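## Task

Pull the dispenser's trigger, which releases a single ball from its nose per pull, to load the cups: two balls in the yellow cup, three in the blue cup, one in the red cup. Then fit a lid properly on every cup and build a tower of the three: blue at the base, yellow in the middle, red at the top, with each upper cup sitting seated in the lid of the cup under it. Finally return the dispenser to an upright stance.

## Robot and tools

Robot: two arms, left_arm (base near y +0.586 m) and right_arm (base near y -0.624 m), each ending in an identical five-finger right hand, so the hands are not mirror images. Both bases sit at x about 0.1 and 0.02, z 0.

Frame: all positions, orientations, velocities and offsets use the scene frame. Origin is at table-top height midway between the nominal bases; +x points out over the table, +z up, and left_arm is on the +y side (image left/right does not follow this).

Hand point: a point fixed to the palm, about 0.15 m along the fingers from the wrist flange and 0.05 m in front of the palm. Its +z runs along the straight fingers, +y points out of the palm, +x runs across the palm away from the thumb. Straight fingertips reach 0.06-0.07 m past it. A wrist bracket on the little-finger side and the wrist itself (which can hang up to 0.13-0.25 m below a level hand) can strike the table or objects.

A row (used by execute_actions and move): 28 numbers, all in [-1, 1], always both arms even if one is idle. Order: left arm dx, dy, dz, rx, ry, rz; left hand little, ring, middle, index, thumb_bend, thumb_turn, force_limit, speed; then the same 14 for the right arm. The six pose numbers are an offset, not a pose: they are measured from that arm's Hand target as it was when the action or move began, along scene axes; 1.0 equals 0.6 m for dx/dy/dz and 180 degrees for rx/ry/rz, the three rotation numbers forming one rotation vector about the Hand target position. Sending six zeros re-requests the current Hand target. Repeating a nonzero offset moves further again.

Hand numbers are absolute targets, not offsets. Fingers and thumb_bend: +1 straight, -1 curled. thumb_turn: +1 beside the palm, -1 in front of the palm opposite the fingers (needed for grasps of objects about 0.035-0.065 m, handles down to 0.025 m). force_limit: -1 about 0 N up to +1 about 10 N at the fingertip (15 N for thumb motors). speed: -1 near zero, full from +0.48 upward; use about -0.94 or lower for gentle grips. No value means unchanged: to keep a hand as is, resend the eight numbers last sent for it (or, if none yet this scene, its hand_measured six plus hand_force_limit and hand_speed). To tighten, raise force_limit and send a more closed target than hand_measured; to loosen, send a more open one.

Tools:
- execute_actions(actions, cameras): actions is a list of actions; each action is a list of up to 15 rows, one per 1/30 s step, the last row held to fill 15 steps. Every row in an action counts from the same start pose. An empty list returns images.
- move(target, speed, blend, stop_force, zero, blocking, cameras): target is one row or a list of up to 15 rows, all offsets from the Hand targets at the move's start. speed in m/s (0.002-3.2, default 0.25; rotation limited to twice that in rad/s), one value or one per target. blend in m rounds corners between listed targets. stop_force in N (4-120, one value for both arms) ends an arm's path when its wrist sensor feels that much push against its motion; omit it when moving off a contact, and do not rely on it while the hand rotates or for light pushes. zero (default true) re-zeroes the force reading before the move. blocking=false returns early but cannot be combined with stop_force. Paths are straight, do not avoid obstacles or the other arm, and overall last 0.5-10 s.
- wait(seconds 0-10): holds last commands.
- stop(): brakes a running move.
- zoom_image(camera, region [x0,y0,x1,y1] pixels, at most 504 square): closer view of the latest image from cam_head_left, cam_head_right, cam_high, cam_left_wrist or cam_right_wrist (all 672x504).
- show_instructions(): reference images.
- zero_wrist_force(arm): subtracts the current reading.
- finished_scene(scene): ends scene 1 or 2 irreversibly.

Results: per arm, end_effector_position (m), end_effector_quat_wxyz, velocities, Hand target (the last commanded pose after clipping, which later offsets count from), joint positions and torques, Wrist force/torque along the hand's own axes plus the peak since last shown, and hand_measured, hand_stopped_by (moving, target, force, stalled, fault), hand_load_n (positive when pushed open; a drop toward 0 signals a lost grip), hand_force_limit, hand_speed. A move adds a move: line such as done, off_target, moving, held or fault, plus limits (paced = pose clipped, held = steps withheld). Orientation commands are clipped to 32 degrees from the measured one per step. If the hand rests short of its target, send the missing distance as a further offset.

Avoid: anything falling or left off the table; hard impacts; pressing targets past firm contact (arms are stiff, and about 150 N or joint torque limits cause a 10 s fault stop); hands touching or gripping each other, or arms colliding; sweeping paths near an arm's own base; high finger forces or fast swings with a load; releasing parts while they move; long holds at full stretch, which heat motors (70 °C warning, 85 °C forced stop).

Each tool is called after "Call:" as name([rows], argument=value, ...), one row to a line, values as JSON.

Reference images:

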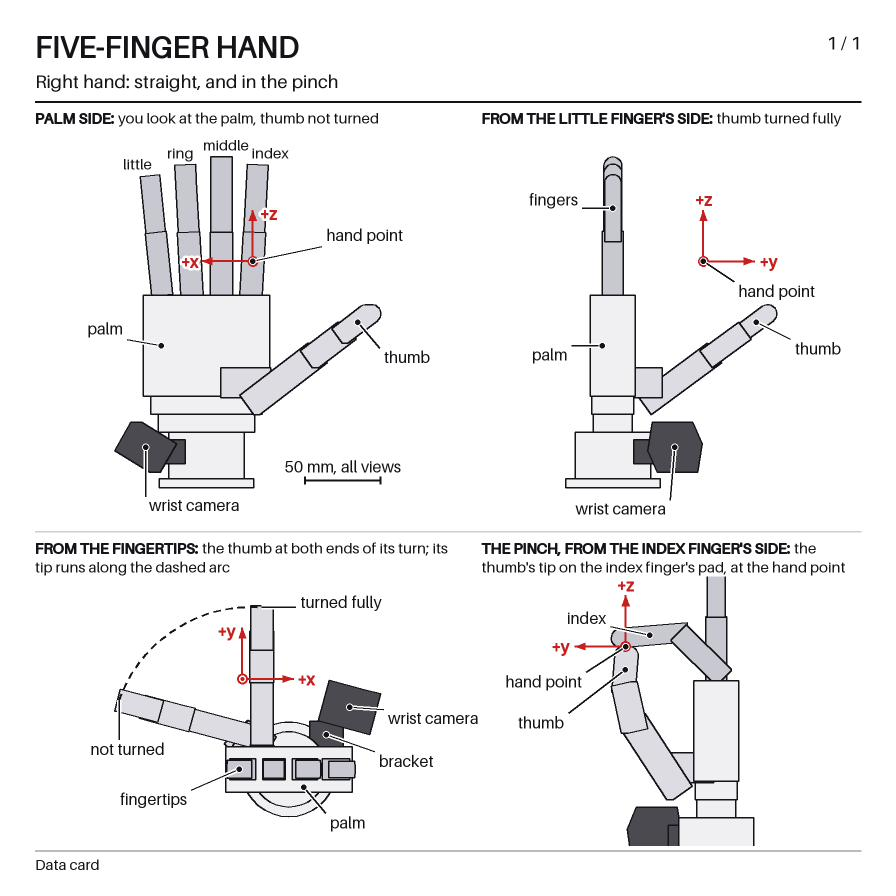

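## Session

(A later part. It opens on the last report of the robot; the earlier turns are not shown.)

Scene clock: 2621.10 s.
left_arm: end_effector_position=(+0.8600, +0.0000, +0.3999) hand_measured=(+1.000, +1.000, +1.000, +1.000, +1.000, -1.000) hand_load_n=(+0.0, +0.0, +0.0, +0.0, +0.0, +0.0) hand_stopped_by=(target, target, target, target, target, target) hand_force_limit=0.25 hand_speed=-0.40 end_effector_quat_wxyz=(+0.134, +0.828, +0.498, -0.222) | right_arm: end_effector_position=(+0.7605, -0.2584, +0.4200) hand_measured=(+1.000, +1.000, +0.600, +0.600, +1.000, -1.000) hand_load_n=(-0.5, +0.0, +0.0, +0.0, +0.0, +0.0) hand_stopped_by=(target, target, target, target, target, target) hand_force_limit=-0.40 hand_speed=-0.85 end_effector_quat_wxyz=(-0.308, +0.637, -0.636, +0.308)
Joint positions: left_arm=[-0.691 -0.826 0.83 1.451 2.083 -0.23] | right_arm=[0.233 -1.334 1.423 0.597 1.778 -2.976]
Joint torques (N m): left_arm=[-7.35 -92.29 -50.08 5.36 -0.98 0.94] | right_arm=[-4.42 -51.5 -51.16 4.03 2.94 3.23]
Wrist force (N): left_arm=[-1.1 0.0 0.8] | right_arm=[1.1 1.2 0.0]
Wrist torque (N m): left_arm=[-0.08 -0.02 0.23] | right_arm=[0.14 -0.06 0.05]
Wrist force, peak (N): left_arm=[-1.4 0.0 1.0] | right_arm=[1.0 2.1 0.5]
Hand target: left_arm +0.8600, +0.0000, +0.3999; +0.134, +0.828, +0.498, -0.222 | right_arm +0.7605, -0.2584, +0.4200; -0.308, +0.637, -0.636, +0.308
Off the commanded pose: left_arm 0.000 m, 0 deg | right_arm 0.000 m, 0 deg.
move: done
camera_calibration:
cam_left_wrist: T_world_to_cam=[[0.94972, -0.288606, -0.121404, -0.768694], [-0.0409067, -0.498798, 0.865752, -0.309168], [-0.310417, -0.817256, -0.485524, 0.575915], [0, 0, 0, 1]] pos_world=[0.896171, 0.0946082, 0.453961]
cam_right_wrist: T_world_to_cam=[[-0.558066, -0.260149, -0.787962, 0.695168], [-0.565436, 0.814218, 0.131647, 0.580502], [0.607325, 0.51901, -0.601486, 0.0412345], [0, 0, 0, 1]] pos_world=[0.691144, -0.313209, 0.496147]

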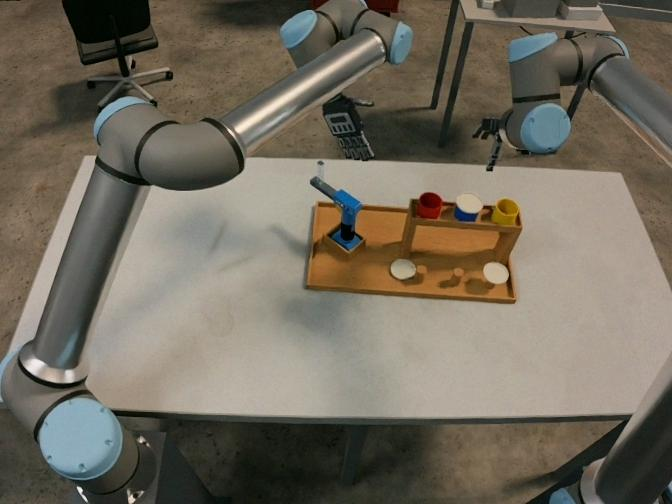

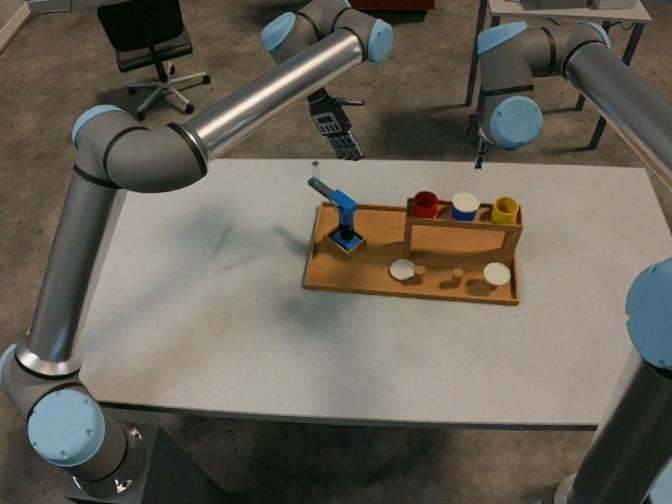

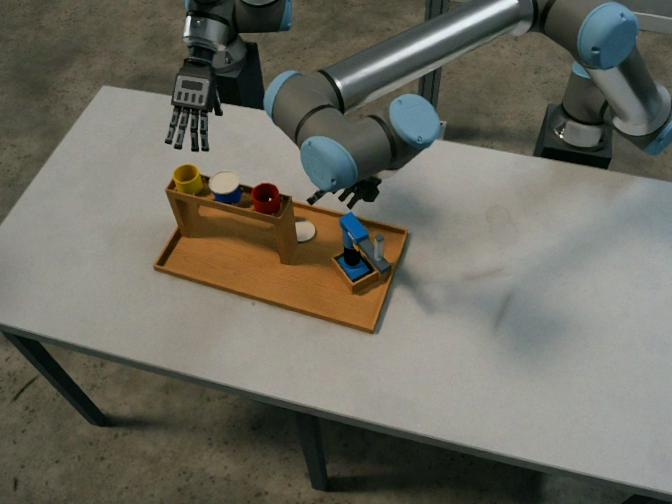

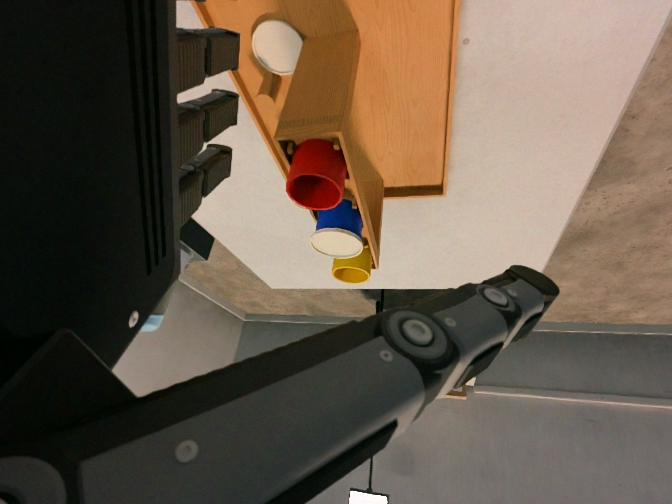

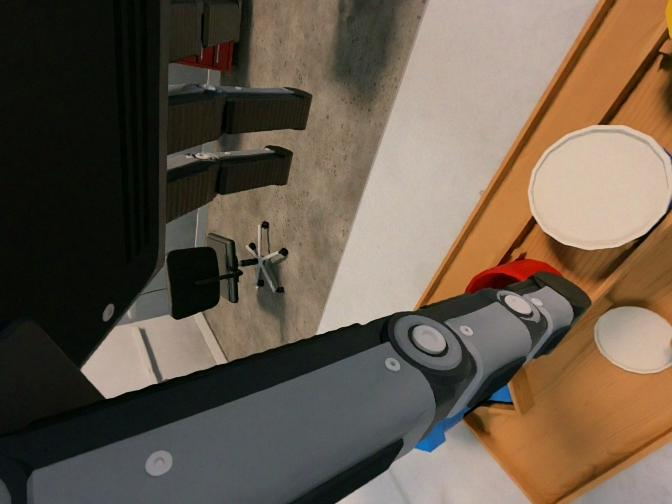

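Call:
move([
  [0,0,0,0,0,0,1,1,1,1,1,-1,0.25,-0.4,0,0,-0.25,0,0,0,1,1,0.6,0.6,1,-1,-0.4,-0.85],
  [0,0,0,0,0,0,1,1,1,1,1,-1,0.25,-0.4,0,0,-0.3033,0,0,0,1,1,0.6,0.6,1,-1,-0.4,-0.85],
], speed=[0.15, 0.03])

Call:
execute_actions([
  [[0,0,0,0,0,0,1,1,1,1,1,-1,0.25,-0.4,0,0,0,0,0,0,1,1,0.2,0.2,0.6,-1,-0.5,-0.9]],
  [[0,0,0,0,0,0,1,1,1,1,1,-1,0.25,-0.4,0,0,0,0,0,0,1,1,0.2,0.2,0.6,-1,-0.5,-0.9]],
  [[0,0,0,0,0,0,1,1,1,1,1,-1,0.25,-0.4,0,0,0,0,0,0,1,1,0.2,0.2,0.6,-1,-0.5,-0.9]],
  [[0,0,0,0,0,0,1,1,1,1,1,-1,0.25,-0.4,0,0,0,0,0,0,1,1,0.2,0.2,0.6,-1,-0.5,-0.9]],
], cameras=["cam_left_wrist"])

Call:
zoom_image(camera="cam_left_wrist", region=[290, 210, 390, 285])

Scene clock: 2721.00 s.
left_arm: end_effector_position=(+0.8600, +0.0000, +0.3999) hand_measured=(+1.000, +1.000, +1.000, +1.000, +1.000, -1.000) hand_load_n=(+0.0, +0.0, +0.0, +0.0, +0.0, +0.0) hand_stopped_by=(target, target, target, target, target, target) hand_force_limit=0.25 hand_speed=-0.40 end_effector_quat_wxyz=(+0.134, +0.828, +0.498, -0.222) | right_arm: end_effector_position=(+0.7605, -0.2584, +0.2381) hand_measured=(+1.000, +1.000, +0.600, +0.600, +1.000, -1.000) hand_load_n=(+0.0, +0.0, +0.0, +0.0, +0.0, +0.0) hand_stopped_by=(target, target, target, target, target, target) hand_force_limit=-0.40 hand_speed=-0.85 end_effector_quat_wxyz=(-0.308, +0.637, -0.636, +0.308)
Joint positions: left_arm=[-0.691 -0.826 0.83 1.451 2.083 -0.23] | right_arm=[0.233 -1.262 1.66 0.289 1.778 -2.976]
Joint torques (N m): left_arm=[-9.59 -90.87 -49.49 5.4 -0.99 1.03] | right_arm=[-11.09 -54.41 -33.92 -1.52 -2.53 -3.37]
Wrist force (N): left_arm=[-1.2 0.0 0.6] | right_arm=[1.2 1.1 -0.4]
Wrist torque (N m): left_arm=[-0.07 0.00 0.23] | right_arm=[0.14 -0.06 0.03]
Wrist force, peak (N): left_arm=[-1.6 0.3 0.8] | right_arm=[1.6 1.8 0.3]
Hand target: left_arm +0.8600, +0.0000, +0.3999; +0.134, +0.828, +0.498, -0.222 | right_arm +0.7605, -0.2584, +0.2380; -0.308, +0.637, -0.636, +0.308
Off the commanded pose: left_arm 0.000 m, 0 deg | right_arm 0.000 m, 0 deg.
move: done

Scene clock: 2723.20 s.
left_arm: end_effector_position=(+0.8600, +0.0000, +0.3999) hand_measured=(+1.000, +1.000, +1.000, +1.000, +1.000, -1.000) hand_load_n=(+0.0, +0.0, +0.0, +0.0, +0.0, +0.0) hand_stopped_by=(target, target, target, target, target, target) hand_force_limit=0.25 hand_speed=-0.40 end_effector_quat_wxyz=(+0.134, +0.828, +0.498, -0.222) | right_arm: end_effector_position=(+0.7605, -0.2584, +0.2380) hand_measured=(+1.000, +1.000, +0.276, +0.258, +0.832, -1.000) hand_load_n=(+0.0, +0.0, +1.5, +3.0, +5.5, +0.0) hand_stopped_by=(target, target, force, force, force, target) hand_force_limit=-0.50 hand_speed=-0.90 end_effector_quat_wxyz=(-0.308, +0.637, -0.636, +0.308)
Joint positions: left_arm=[-0.691 -0.826 0.83 1.451 2.083 -0.23] | right_arm=[0.233 -1.262 1.66 0.289 1.778 -2.976]
Joint torques (N m): left_arm=[-7.52 -90.91 -50.41 5.19 -0.89 1.15] | right_arm=[-13.69 -53.94 -33.86 -1.3 -2.34 -3.55]
Wrist force (N): left_arm=[-1.1 0.3 1.0] | right_arm=[1.6 1.1 -1.1]
Wrist torque (N m): left_arm=[-0.04 -0.03 0.24] | right_arm=[0.16 -0.11 0.06]
Wrist force, peak (N): left_arm=[-1.5 -0.2 1.0] | right_arm=[1.6 1.1 -1.1]
Hand target: left_arm +0.8600, +0.0000, +0.3999; +0.134, +0.828, +0.498, -0.222 | right_arm +0.7605, -0.2584, +0.2380; -0.308, +0.637, -0.636, +0.308
Off the commanded pose: left_arm 0.000 m, 0 deg | right_arm 0.000 m, 0 deg.
camera_calibration:
cam_left_wrist: T_world_to_cam=[[0.94972, -0.288606, -0.121404, -0.768694], [-0.0409067, -0.498798, 0.865752, -0.309168], [-0.310417, -0.817256, -0.485524, 0.575915], [0, 0, 0, 1]] pos_world=[0.896171, 0.0946082, 0.453961]
Images, in order (width x height): cam_left_wrist 672x504.

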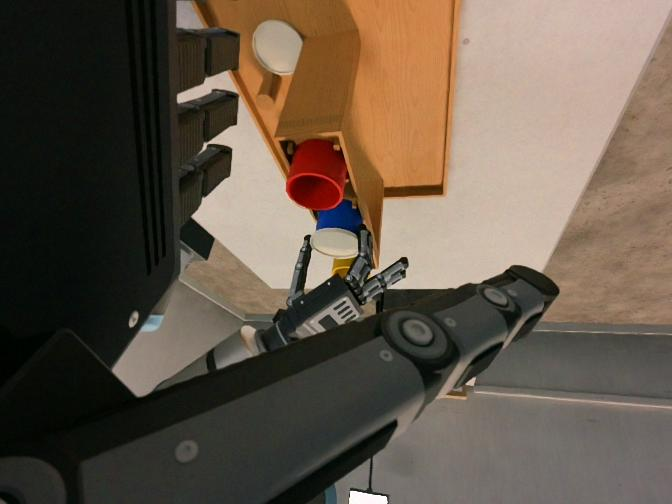

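Scaled by 5.040 from the camera's 672x504 image, which has a finer 960x720 frame.

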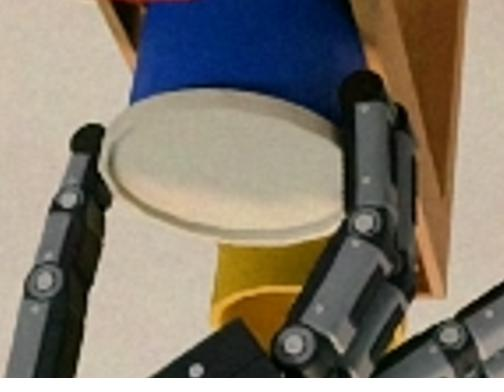

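Call:
move(target=[0,0,0,0,0,0,1,1,1,1,1,-1,0.25,-0.4,0,0.0042,0,0,0,0,1,1,0.2,0.2,0.6,-1,-0.5,-0.9], speed=0.01)

Call:
execute_actions([
  [[0,0,0,0,0,0,1,1,1,1,1,-1,0.25,-0.4,0,0,0,0,0,0,1,1,0.6,0.6,1,-1,-0.4,-0.85]],
  [[0,0,0,0,0,0,1,1,1,1,1,-1,0.25,-0.4,0,0,0,0,0,0,1,1,0.6,0.6,1,-1,-0.4,-0.85]],
], cameras=["cam_left_wrist","cam_high","cam_head_left"])

Call:
zoom_image(camera="cam_left_wrist", region=[290, 210, 390, 285])

Call:
zoom_image(camera="cam_high", region=[200, 160, 256, 202])

Call:
zoom_image(camera="cam_head_left", region=[440, 180, 496, 222])

Scene clock: 2732.30 s.
left_arm: end_effector_position=(+0.8600, +0.0000, +0.3999) hand_measured=(+1.000, +1.000, +1.000, +1.000, +1.000, -1.000) hand_load_n=(+0.0, +0.0, +0.0, +0.0, +0.0, +0.0) hand_stopped_by=(target, target, target, target, target, target) hand_force_limit=0.25 hand_speed=-0.40 end_effector_quat_wxyz=(+0.134, +0.828, +0.498, -0.222) | right_arm: end_effector_position=(+0.7605, -0.2560, +0.2380) hand_measured=(+1.000, +1.000, +0.276, +0.258, +0.832, -1.000) hand_load_n=(+0.0, -0.5, +2.0, +3.5, +5.0, -0.5) hand_stopped_by=(target, target, force, force, force, target) hand_force_limit=-0.50 hand_speed=-0.90 end_effector_quat_wxyz=(-0.308, +0.637, -0.636, +0.308)
Joint positions: left_arm=[-0.691 -0.826 0.83 1.451 2.083 -0.23] | right_arm=[0.237 -1.26 1.657 0.29 1.781 -2.974]
Joint torques (N m): left_arm=[-6.27 -91.54 -49.79 5.43 -0.93 0.78] | right_arm=[12.05 -54.71 -47.06 3.36 1.88 3.86]
Wrist force (N): left_arm=[-0.9 -0.1 0.7] | right_arm=[1.7 0.1 -0.8]
Wrist torque (N m): left_arm=[-0.10 -0.04 0.24] | right_arm=[0.07 -0.05 -0.13]
Wrist force, peak (N): left_arm=[-1.5 0.1 1.0] | right_arm=[2.0 -1.4 -2.7]
Hand target: left_arm +0.8600, +0.0000, +0.3999; +0.134, +0.828, +0.498, -0.222 | right_arm +0.7605, -0.2559, +0.2380; -0.308, +0.637, -0.636, +0.308
Off the commanded pose: left_arm 0.000 m, 0 deg | right_arm 0.000 m, 0 deg.
move: done

Scene clock: 2733.50 s.
left_arm: end_effector_position=(+0.8600, +0.0000, +0.3999) hand_measured=(+1.000, +1.000, +1.000, +1.000, +1.000, -1.000) hand_load_n=(+0.0, +0.0, +0.0, +0.0, +0.0, +0.0) hand_stopped_by=(target, target, target, target, target, target) hand_force_limit=0.25 hand_speed=-0.40 end_effector_quat_wxyz=(+0.134, +0.828, +0.498, -0.222) | right_arm: end_effector_position=(+0.7605, -0.2559, +0.2380) hand_measured=(+1.000, +1.000, +0.600, +0.600, +1.000, -1.000) hand_load_n=(+0.0, +0.0, +0.0, +0.0, +0.0, +0.0) hand_stopped_by=(target, target, target, target, target, target) hand_force_limit=-0.40 hand_speed=-0.85 end_effector_quat_wxyz=(-0.308, +0.637, -0.636, +0.308)
Joint positions: left_arm=[-0.691 -0.826 0.83 1.451 2.083 -0.23] | right_arm=[0.237 -1.26 1.657 0.29 1.781 -2.974]
Joint torques (N m): left_arm=[-6.34 -91.41 -50.02 5.48 -0.97 0.98] | right_arm=[12.19 -57.66 -46.88 3.77 2.36 3.45]
Wrist force (N): left_arm=[-1.2 -0.2 0.9] | right_arm=[1.8 0.6 -0.4]
Wrist torque (N m): left_arm=[-0.13 0.00 0.22] | right_arm=[0.07 -0.14 -0.09]
Wrist force, peak (N): left_arm=[-1.5 0.0 0.9] | right_arm=[1.9 -0.3 -1.2]
Hand target: left_arm +0.8600, +0.0000, +0.3999; +0.134, +0.828, +0.498, -0.222 | right_arm +0.7605, -0.2559, +0.2380; -0.308, +0.637, -0.636, +0.308
Off the commanded pose: left_arm 0.000 m, 0 deg | right_arm 0.000 m, 0 deg.
camera_calibration:
cam_left_wrist: T_world_to_cam=[[0.94972, -0.288606, -0.121404, -0.768694], [-0.0409067, -0.498798, 0.865752, -0.309168], [-0.310417, -0.817256, -0.485524, 0.575915], [0, 0, 0, 1]] pos_world=[0.896171, 0.0946082, 0.453961]
Images, in order (width x height): cam_head_left 672x504, cam_high 672x504, cam_left_wrist 672x504.

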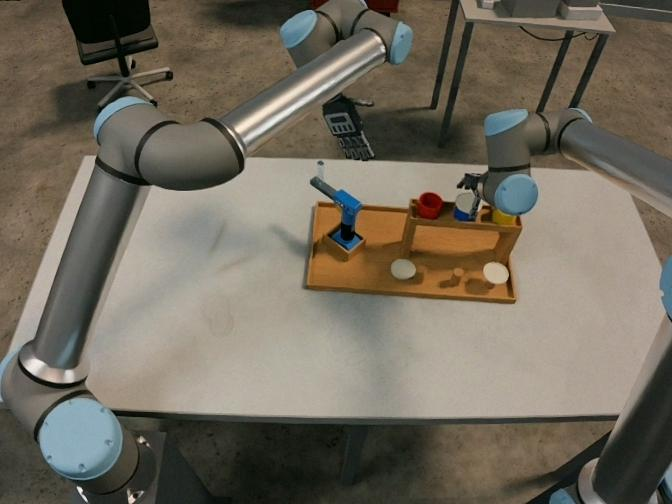

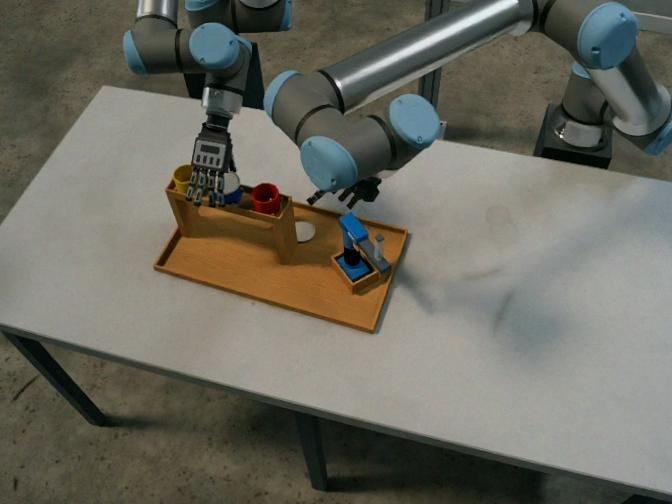

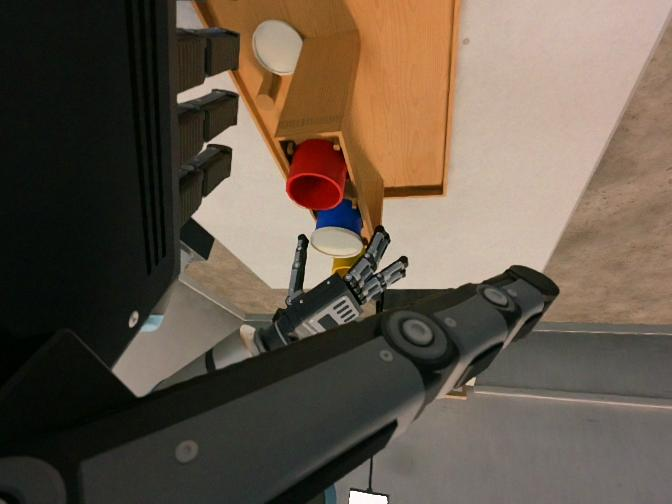

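Scaled by 5.040 from the camera's 672x504 image, which has a finer 960x720 frame.

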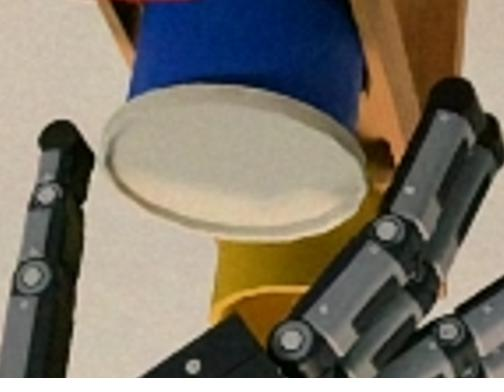

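Scaled by 9.000 from the camera's 672x504 image, which has a finer 960x720 frame.

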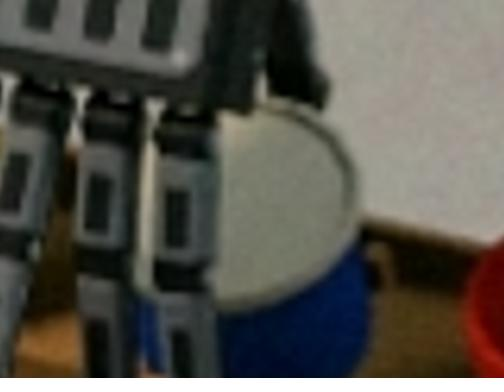

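Scaled by 9.000 from the camera's 672x504 image, which has a finer 960x720 frame.

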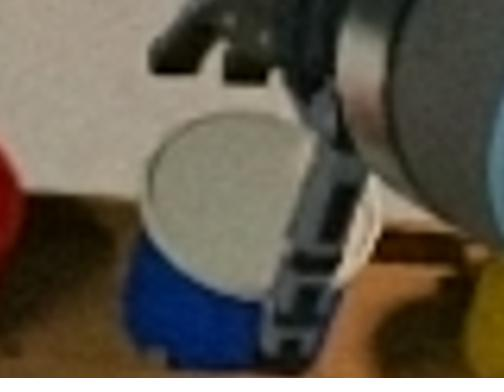

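Call:
move([
  [0,0,0,0,0,0,1,1,1,1,1,-1,0.25,-0.4,0,0,0.08,0,0,0,1,1,0.6,0.6,1,-1,-0.4,-0.85],
  [0,0,0,0,0,0,1,1,1,1,1,-1,0.25,-0.4,-0.05,0,0.3033,0,0,0,1,1,0.6,0.6,1,-1,-0.4,-0.85],
], speed=[0.05, 0.2], cameras=["all"])

Call:
zoom_image(camera="cam_left_wrist", region=[300, 220, 380, 280])

Call:
zoom_image(camera="cam_high", region=[200, 160, 256, 202])

Call:
zoom_image(camera="cam_head_left", region=[440, 180, 496, 222])

Call:
zoom_image(camera="cam_head_right", region=[440, 180, 496, 222])

Call:
zoom_image(camera="cam_right_wrist", region=[450, 60, 672, 300])

Scene clock: 2748.53 s.
left_arm: end_effector_position=(+0.8600, +0.0000, +0.3999) hand_measured=(+1.000, +1.000, +1.000, +1.000, +1.000, -1.000) hand_load_n=(+0.0, +0.0, +0.0, +0.0, +0.0, +0.0) hand_stopped_by=(target, target, target, target, target, target) hand_force_limit=0.25 hand_speed=-0.40 end_effector_quat_wxyz=(+0.134, +0.828, +0.498, -0.222) | right_arm: end_effector_position=(+0.7306, -0.2559, +0.4199) hand_measured=(+1.000, +1.000, +0.600, +0.600, +1.000, -1.000) hand_load_n=(+0.0, +0.0, +0.0, -0.5, +0.0, +0.0) hand_stopped_by=(target, target, target, target, target, target) hand_force_limit=-0.40 hand_speed=-0.85 end_effector_quat_wxyz=(-0.308, +0.637, -0.636, +0.308)
Joint positions: left_arm=[-0.691 -0.826 0.83 1.451 2.083 -0.23] | right_arm=[0.25 -1.375 1.474 0.589 1.791 -2.965]
Joint torques (N m): left_arm=[-6.15 -93.28 -50.44 5.41 -0.8 0.78] | right_arm=[12.15 -65.69 -49.23 3.99 2.92 3.26]
Wrist force (N): left_arm=[-1.0 -0.3 0.8] | right_arm=[1.3 1.4 0.0]
Wrist torque (N m): left_arm=[-0.13 -0.03 0.23] | right_arm=[0.19 -0.10 -0.10]
Wrist force, peak (N): left_arm=[-1.5 0.3 1.1] | right_arm=[1.5 1.9 0.5]
Hand target: left_arm +0.8600, +0.0000, +0.3999; +0.134, +0.828, +0.498, -0.222 | right_arm +0.7305, -0.2559, +0.4200; -0.308, +0.637, -0.636, +0.308
Off the commanded pose: left_arm 0.000 m, 0 deg | right_arm 0.000 m, 0 deg.
move: done
camera_calibration:
cam_left_wrist: T_world_to_cam=[[0.94972, -0.288606, -0.121404, -0.768694], [-0.0409067, -0.498798, 0.865752, -0.309168], [-0.310417, -0.817256, -0.485524, 0.575915], [0, 0, 0, 1]] pos_world=[0.896171, 0.0946082, 0.453961]
cam_right_wrist: T_world_to_cam=[[-0.55819, -0.26008, -0.787897, 0.679046], [-0.565352, 0.81426, 0.131744, 0.561496], [0.60729, 0.518978, -0.601549, 0.0580207], [0, 0, 0, 1]] pos_world=[0.661244, -0.310709, 0.495947]

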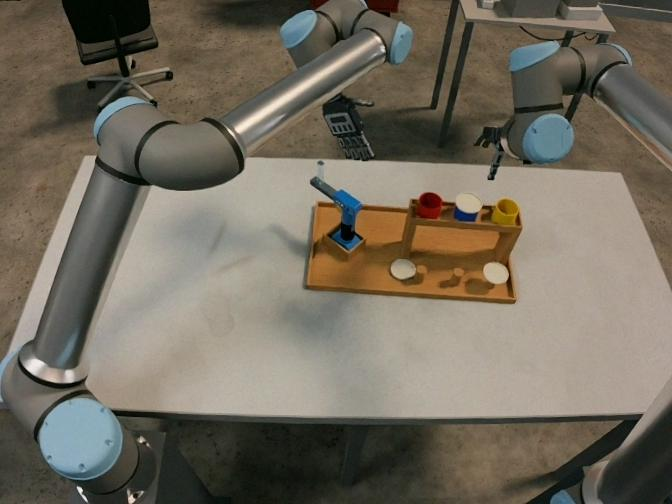

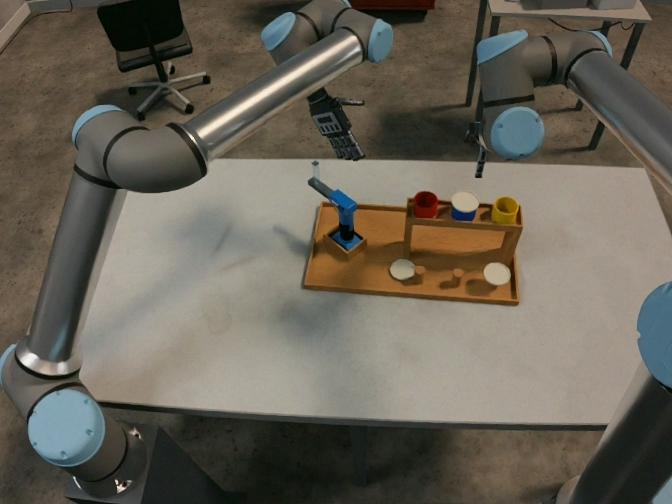

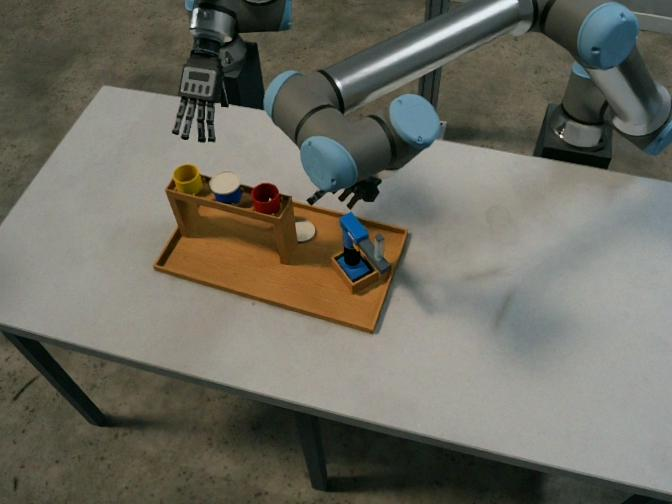

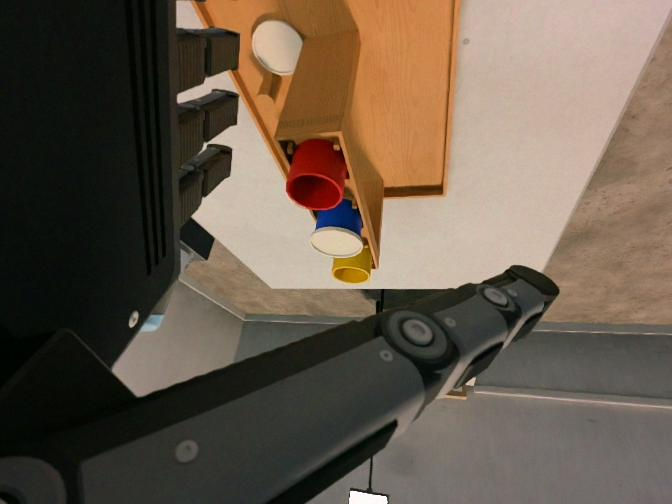

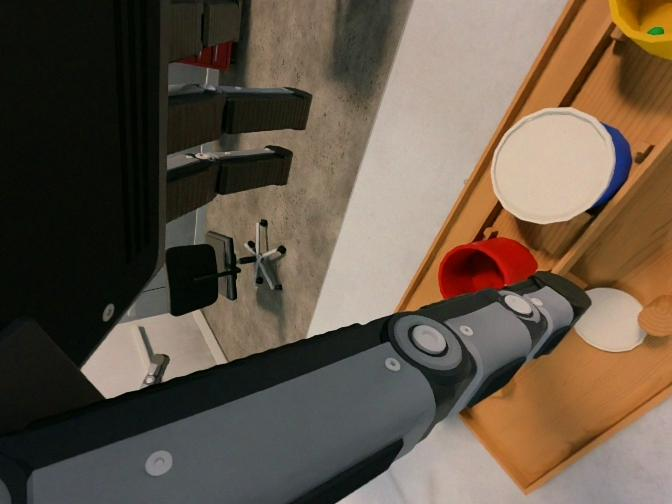

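Scaled by 6.300 from the camera's 672x504 image, which has a finer 960x720 frame.

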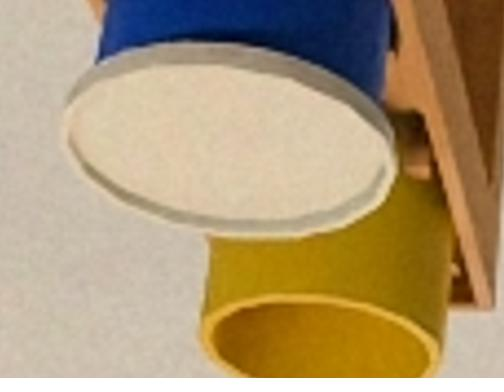

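Scaled by 9.000 from the camera's 672x504 image, which has a finer 960x720 frame.

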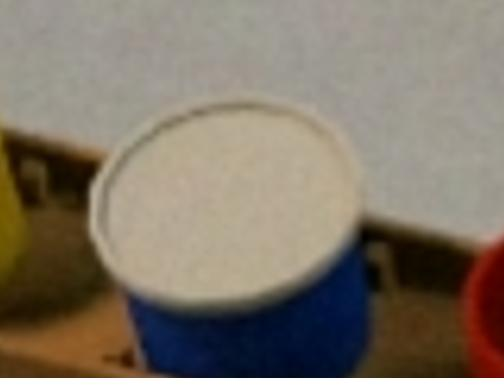

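Scaled by 9.000 from the camera's 672x504 image, which has a finer 960x720 frame.

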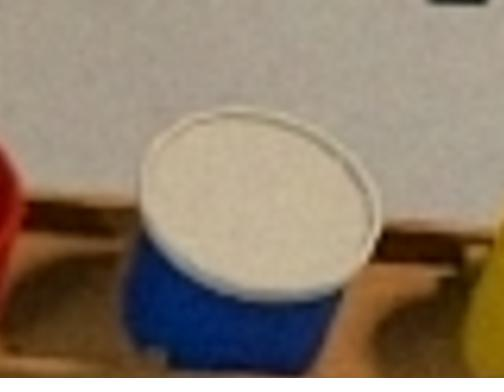

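Scaled by 9.000 from the camera's 672x504 image, which has a finer 960x720 frame.

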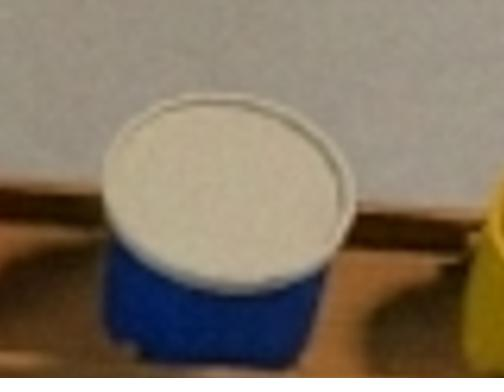

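Scaled by 2.100 from the camera's 672x504 image, which has a finer 960x720 frame.

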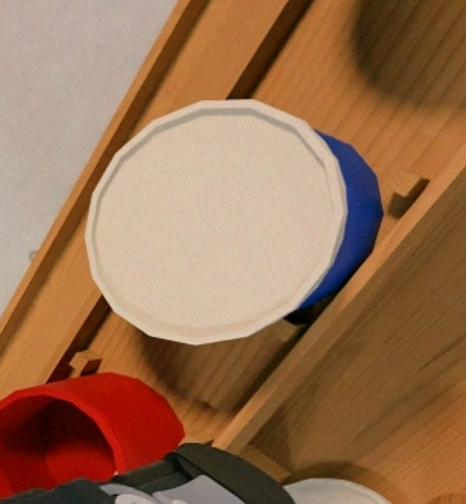

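Call:
move([
  [0,0,0,0,0,0,1,1,1,1,1,-1,0.25,-0.4,-0.2175,-0.1485,-0.0333,0,-0.2333,0,1,1,0.6,0.6,1,-1,-0.4,-0.85],
  [0,0,0,0,0,0,1,1,1,1,1,-1,0.25,-0.4,-0.1392,-0.1485,-0.3083,0,-0.2333,0,1,1,0.6,0.6,1,-1,-0.4,-0.85],
], speed=[0.2, 0.15], cameras=["cam_right_wrist","cam_head_left"])

Scene clock: 2800.33 s.
left_arm: end_effector_position=(+0.8600, +0.0000, +0.3999) hand_measured=(+1.000, +1.000, +1.000, +1.000, +1.000, -1.000) hand_load_n=(+0.0, +0.0, +0.0, +0.0, +0.0, +0.0) hand_stopped_by=(target, target, target, target, target, target) hand_force_limit=0.25 hand_speed=-0.40 end_effector_quat_wxyz=(+0.134, +0.828, +0.498, -0.222) | right_arm: end_effector_position=(+0.6470, -0.3450, +0.2351) hand_measured=(+1.000, +1.000, +0.600, +0.600, +1.000, -1.000) hand_load_n=(+0.0, +0.0, +0.0, +0.0, +0.0, +0.0) hand_stopped_by=(target, target, target, target, target, target) hand_force_limit=-0.40 hand_speed=-0.85 end_effector_quat_wxyz=(+0.515, -0.484, +0.483, -0.516)
Joint positions: left_arm=[-0.691 -0.826 0.83 1.451 2.083 -0.23] | right_arm=[0.164 -1.606 2.37 -0.83 1.767 -3.156]
Joint torques (N m): left_arm=[-5.53 -92.42 -49.22 5.02 -0.66 0.88] | right_arm=[-14.22 -18.52 -27.28 -5.26 -2.96 -2.91]
Wrist force (N): left_arm=[-1.2 0.0 0.8] | right_arm=[1.3 0.9 -0.4]
Wrist torque (N m): left_arm=[-0.09 0.00 0.22] | right_arm=[0.01 -0.07 -0.08]
Wrist force, peak (N): left_arm=[-1.7 0.2 0.6] | right_arm=[1.6 2.1 0.1]
Hand target: left_arm +0.8600, +0.0000, +0.3999; +0.134, +0.828, +0.498, -0.222 | right_arm +0.6470, -0.3450, +0.2350; +0.515, -0.484, +0.483, -0.516
Off the commanded pose: left_arm 0.000 m, 0 deg | right_arm 0.000 m, 0 deg.
move: done
camera_calibration:
cam_right_wrist: T_world_to_cam=[[0.112331, -0.259918, -0.959075, 0.0701638], [-0.508323, 0.8143, -0.280219, 0.671068], [0.853809, 0.518997, -0.0406508, -0.247409], [0, 0, 0, 1]] pos_world=[0.544478, -0.399809, 0.245281]
Images, in order (width x height): cam_head_left 672x504, cam_right_wrist 672x504.

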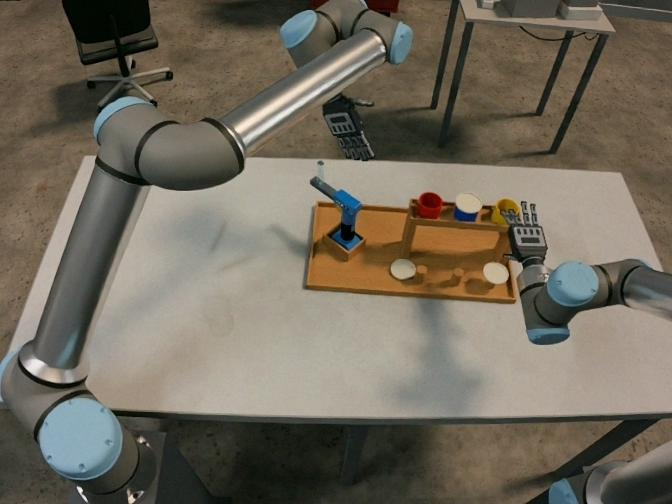

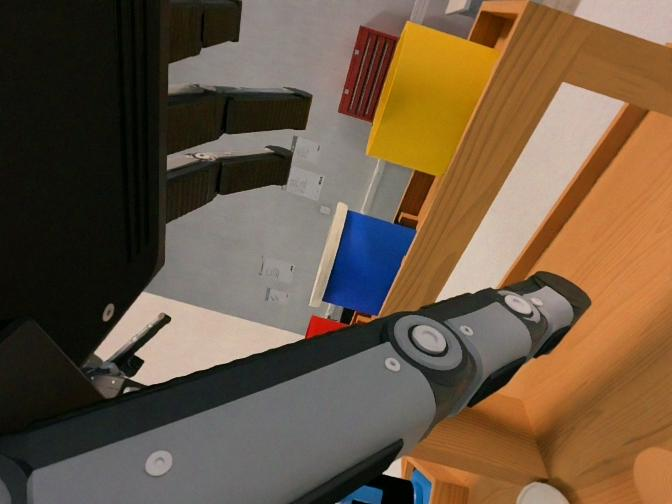

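Call:
zoom_image(camera="cam_right_wrist", region=[290, 190, 430, 330])

Scaled by 3.600 from the camera's 672x504 image, which has a finer 960x720 frame.

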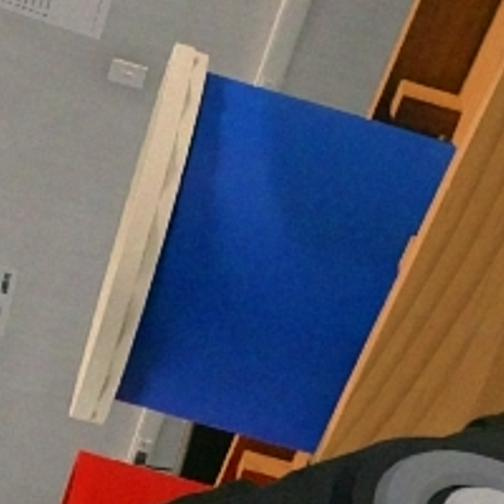

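Call:
zoom_image(camera="cam_right_wrist", region=[300, 190, 380, 250])

Call:
zoom_image(camera="cam_right_wrist", region=[300, 255, 380, 315])

Scaled by 6.300 from the camera's 672x504 image, which has a finer 960x720 frame.

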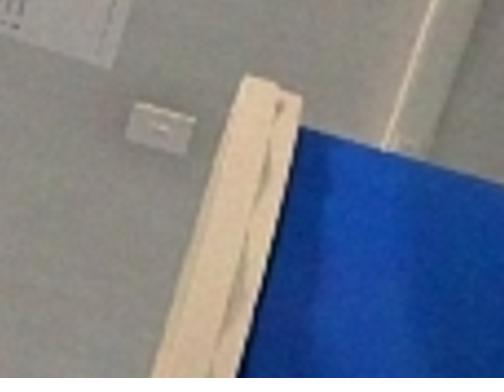

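Scaled by 6.300 from the camera's 672x504 image, which has a finer 960x720 frame.

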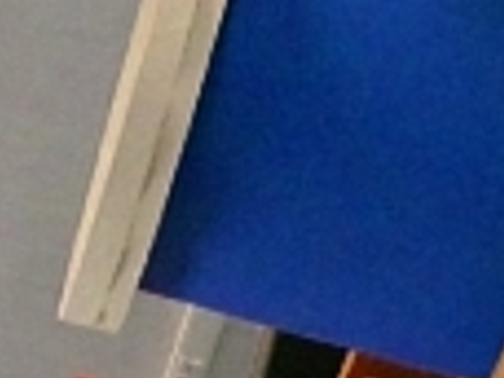

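Call:
move([
  [0,0,0,0,0,0,1,1,1,1,1,-1,0.25,-0.4,-0.0783,0,0.275,0,0,0,1,1,0.6,0.6,1,-1,-0.4,-0.85],
  [0,0,0,0,0,0,1,1,1,1,1,-1,0.25,-0.4,0.18,-0.0295,0.3083,0,0.2333,0,1,1,0.6,0.6,1,-1,-0.4,-0.85],
  [0,0,0,0,0,0,1,1,1,1,1,-1,0.25,-0.4,0.18,-0.0295,0.0417,0,0.2333,0,1,1,0.6,0.6,1,-1,-0.4,-0.85],
], speed=[0.2, 0.2, 0.15], cameras=["all"])

Call:
zoom_image(camera="cam_right_wrist", region=[430, 100, 672, 342])

Scene clock: 2863.93 s.
left_arm: end_effector_position=(+0.8600, +0.0000, +0.3999) hand_measured=(+1.000, +1.000, +1.000, +1.000, +1.000, -1.000) hand_load_n=(+0.0, +0.0, +0.0, +0.0, +0.0, +0.0) hand_stopped_by=(target, target, target, target, target, target) hand_force_limit=0.25 hand_speed=-0.40 end_effector_quat_wxyz=(+0.134, +0.828, +0.498, -0.222) | right_arm: end_effector_position=(+0.7550, -0.3628, +0.2601) hand_measured=(+1.000, +1.000, +0.600, +0.600, +1.000, -1.000) hand_load_n=(+0.0, +0.0, +0.0, +0.0, +0.0, +0.0) hand_stopped_by=(target, target, target, target, target, target) hand_force_limit=-0.40 hand_speed=-0.85 end_effector_quat_wxyz=(-0.308, +0.637, -0.636, +0.308)
Joint positions: left_arm=[-0.691 -0.826 0.83 1.451 2.083 -0.23] | right_arm=[0.066 -1.361 1.743 0.289 1.649 -3.082]
Joint torques (N m): left_arm=[-3.24 -93.06 -49.87 5.12 -0.3 0.8] | right_arm=[-5.6 -47.41 -34.56 -1.46 -0.97 1.48]
Wrist force (N): left_arm=[-1.1 -0.1 0.6] | right_arm=[1.3 1.0 0.0]
Wrist torque (N m): left_arm=[-0.09 -0.01 0.22] | right_arm=[0.09 -0.19 -0.09]
Wrist force, peak (N): left_arm=[-1.6 -0.2 0.9] | right_arm=[1.5 2.0 0.1]
Hand target: left_arm +0.8600, +0.0000, +0.3999; +0.134, +0.828, +0.498, -0.222 | right_arm +0.7550, -0.3627, +0.2600; -0.308, +0.637, -0.636, +0.308
Off the commanded pose: left_arm 0.000 m, 0 deg | right_arm 0.000 m, 0 deg.
move: done
camera_calibration:
cam_left_wrist: T_world_to_cam=[[0.94972, -0.288606, -0.121404, -0.768694], [-0.0409067, -0.498798, 0.865752, -0.309168], [-0.310417, -0.817256, -0.485524, 0.575915], [0, 0, 0, 1]] pos_world=[0.896171, 0.0946082, 0.453961]
cam_right_wrist: T_world_to_cam=[[-0.558176, -0.260137, -0.787888, 0.539], [-0.565333, 0.814289, 0.131654, 0.683403], [0.607321, 0.518905, -0.601581, 0.00257294], [0, 0, 0, 1]] pos_world=[0.685644, -0.417608, 0.336247]

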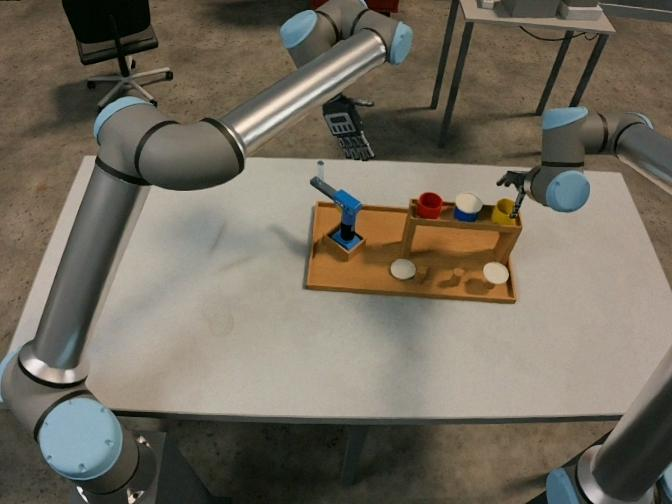

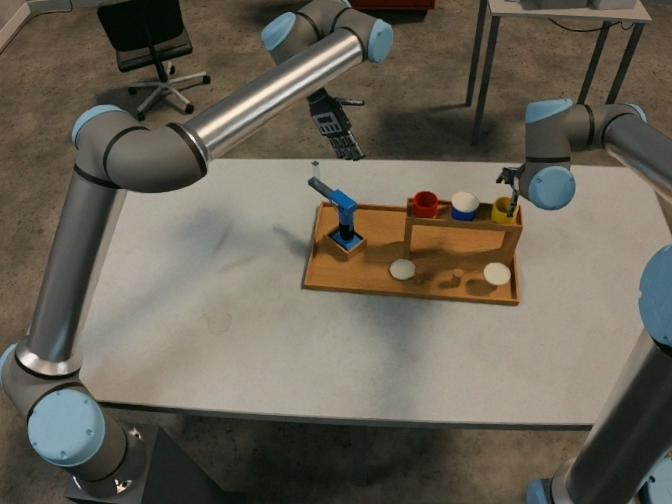

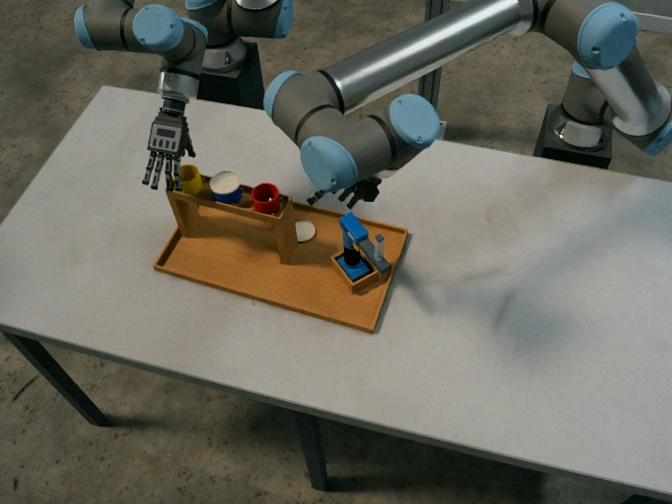

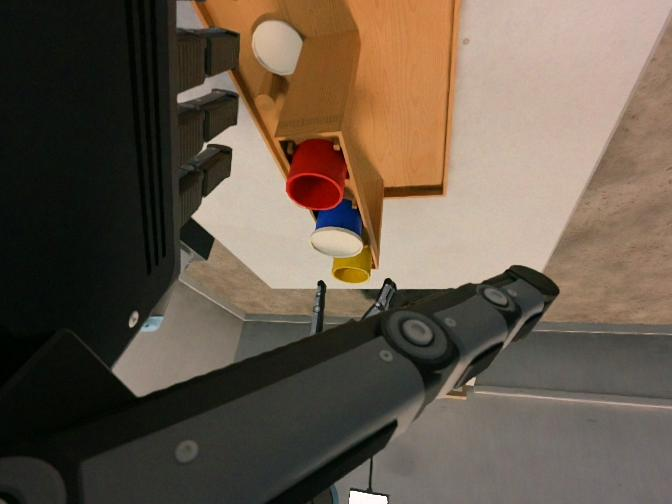

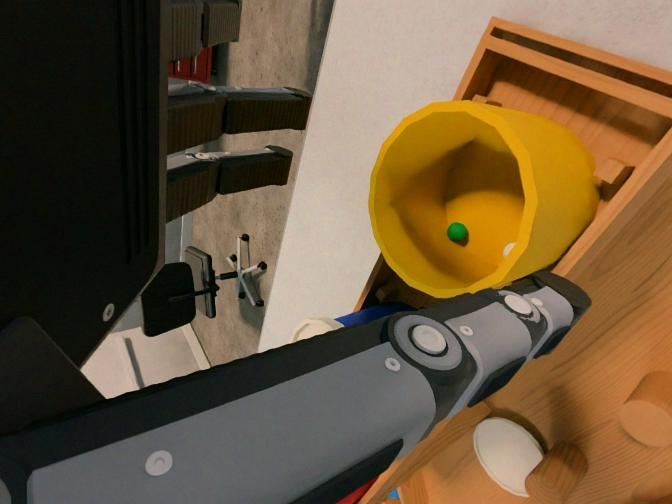

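Scaled by 2.083 from the camera's 672x504 image, which has a finer 960x720 frame.

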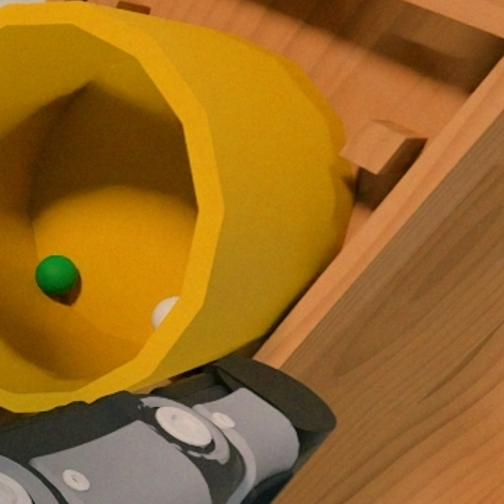

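Call:
move(target=[0,0,0,0,0,0,1,1,1,1,1,-1,0.25,-0.4,0,0,-0.063,0,0,0,1,1,0.6,0.6,1,-1,-0.4,-0.85], speed=0.04, stop_force=6)

Call:
execute_actions([
  [[0,0,0,0,0,0,1,1,1,1,1,-1,0.25,-0.4,0,0,0,0,0,0,1,1,0.1,0.1,0.5,-1,-0.4,-0.9]],
  [[0,0,0,0,0,0,1,1,1,1,1,-1,0.25,-0.4,0,0,0,0,0,0,1,1,0.1,0.1,0.5,-1,-0.4,-0.9]],
  [[0,0,0,0,0,0,1,1,1,1,1,-1,0.25,-0.4,0,0,0,0,0,0,1,1,0.1,0.1,0.5,-1,-0.4,-0.9]],
  [[0,0,0,0,0,0,1,1,1,1,1,-1,0.25,-0.4,0,0,0,0,0,0,1,1,0.1,0.1,0.5,-1,-0.4,-0.9]],
])

Scene clock: 2870.83 s.
left_arm: end_effector_position=(+0.8600, +0.0000, +0.3999) hand_measured=(+1.000, +1.000, +1.000, +1.000, +1.000, -1.000) hand_load_n=(+0.0, +0.0, +0.0, +0.0, +0.0, -0.5) hand_stopped_by=(target, target, target, target, target, target) hand_force_limit=0.25 hand_speed=-0.40 end_effector_quat_wxyz=(+0.134, +0.828, +0.498, -0.222) | right_arm: end_effector_position=(+0.7550, -0.3627, +0.2222) hand_measured=(+1.000, +1.000, +0.600, +0.600, +1.000, -1.000) hand_load_n=(+0.0, +0.0, +0.0, +0.0, +0.0, +0.0) hand_stopped_by=(target, target, target, target, target, target) hand_force_limit=-0.40 hand_speed=-0.85 end_effector_quat_wxyz=(-0.308, +0.637, -0.636, +0.308)
Joint positions: left_arm=[-0.691 -0.826 0.83 1.451 2.083 -0.23] | right_arm=[0.066 -1.335 1.784 0.223 1.649 -3.082]
Joint torques (N m): left_arm=[-2.55 -93.93 -49.41 5.35 -0.53 0.94] | right_arm=[6.92 -46.64 -33.73 -1.57 -1.91 -0.47]
Wrist force (N): left_arm=[-1.1 -0.1 0.5] | right_arm=[0.9 1.5 -0.1]
Wrist torque (N m): left_arm=[-0.08 0.00 0.23] | right_arm=[0.16 -0.13 -0.13]
Wrist force, peak (N): left_arm=[-1.4 0.1 1.2] | right_arm=[1.0 1.8 -0.3]
Hand target: left_arm +0.8600, +0.0000, +0.3999; +0.134, +0.828, +0.498, -0.222 | right_arm +0.7550, -0.3627, +0.2222; -0.308, +0.637, -0.636, +0.308
Off the commanded pose: left_arm 0.000 m, 0 deg | right_arm 0.000 m, 0 deg.
move: done

Scene clock: 2873.03 s.
left_arm: end_effector_position=(+0.8600, +0.0000, +0.3999) hand_measured=(+1.000, +1.000, +1.000, +1.000, +1.000, -1.000) hand_load_n=(+0.0, +0.0, +0.0, +0.0, +0.0, +0.0) hand_stopped_by=(target, target, target, target, target, target) hand_force_limit=0.25 hand_speed=-0.40 end_effector_quat_wxyz=(+0.134, +0.828, +0.498, -0.222) | right_arm: end_effector_position=(+0.7550, -0.3627, +0.2222) hand_measured=(+1.000, +1.000, +0.210, +0.174, +0.798, -1.000) hand_load_n=(+0.0, +0.0, +2.0, +4.5, +6.5, -0.5) hand_stopped_by=(target, target, force, force, force, target) hand_force_limit=-0.40 hand_speed=-0.90 end_effector_quat_wxyz=(-0.308, +0.637, -0.636, +0.308)
Joint positions: left_arm=[-0.691 -0.826 0.83 1.451 2.083 -0.23] | right_arm=[0.066 -1.335 1.784 0.223 1.649 -3.082]
Joint torques (N m): left_arm=[-1.96 -92.6 -49.7 5.29 -0.54 0.8] | right_arm=[4.31 -46.14 -33.03 -1.49 -2.19 -1.75]
Wrist force (N): left_arm=[-1.2 0.0 0.7] | right_arm=[1.5 1.1 -0.3]
Wrist torque (N m): left_arm=[-0.08 0.00 0.23] | right_arm=[0.10 -0.21 -0.12]
Wrist force, peak (N): left_arm=[-1.5 -0.1 0.9] | right_arm=[1.3 1.3 -0.7]
Hand target: left_arm +0.8600, +0.0000, +0.3999; +0.134, +0.828, +0.498, -0.222 | right_arm +0.7550, -0.3627, +0.2222; -0.308, +0.637, -0.636, +0.308
Off the commanded pose: left_arm 0.000 m, 0 deg | right_arm 0.000 m, 0 deg.


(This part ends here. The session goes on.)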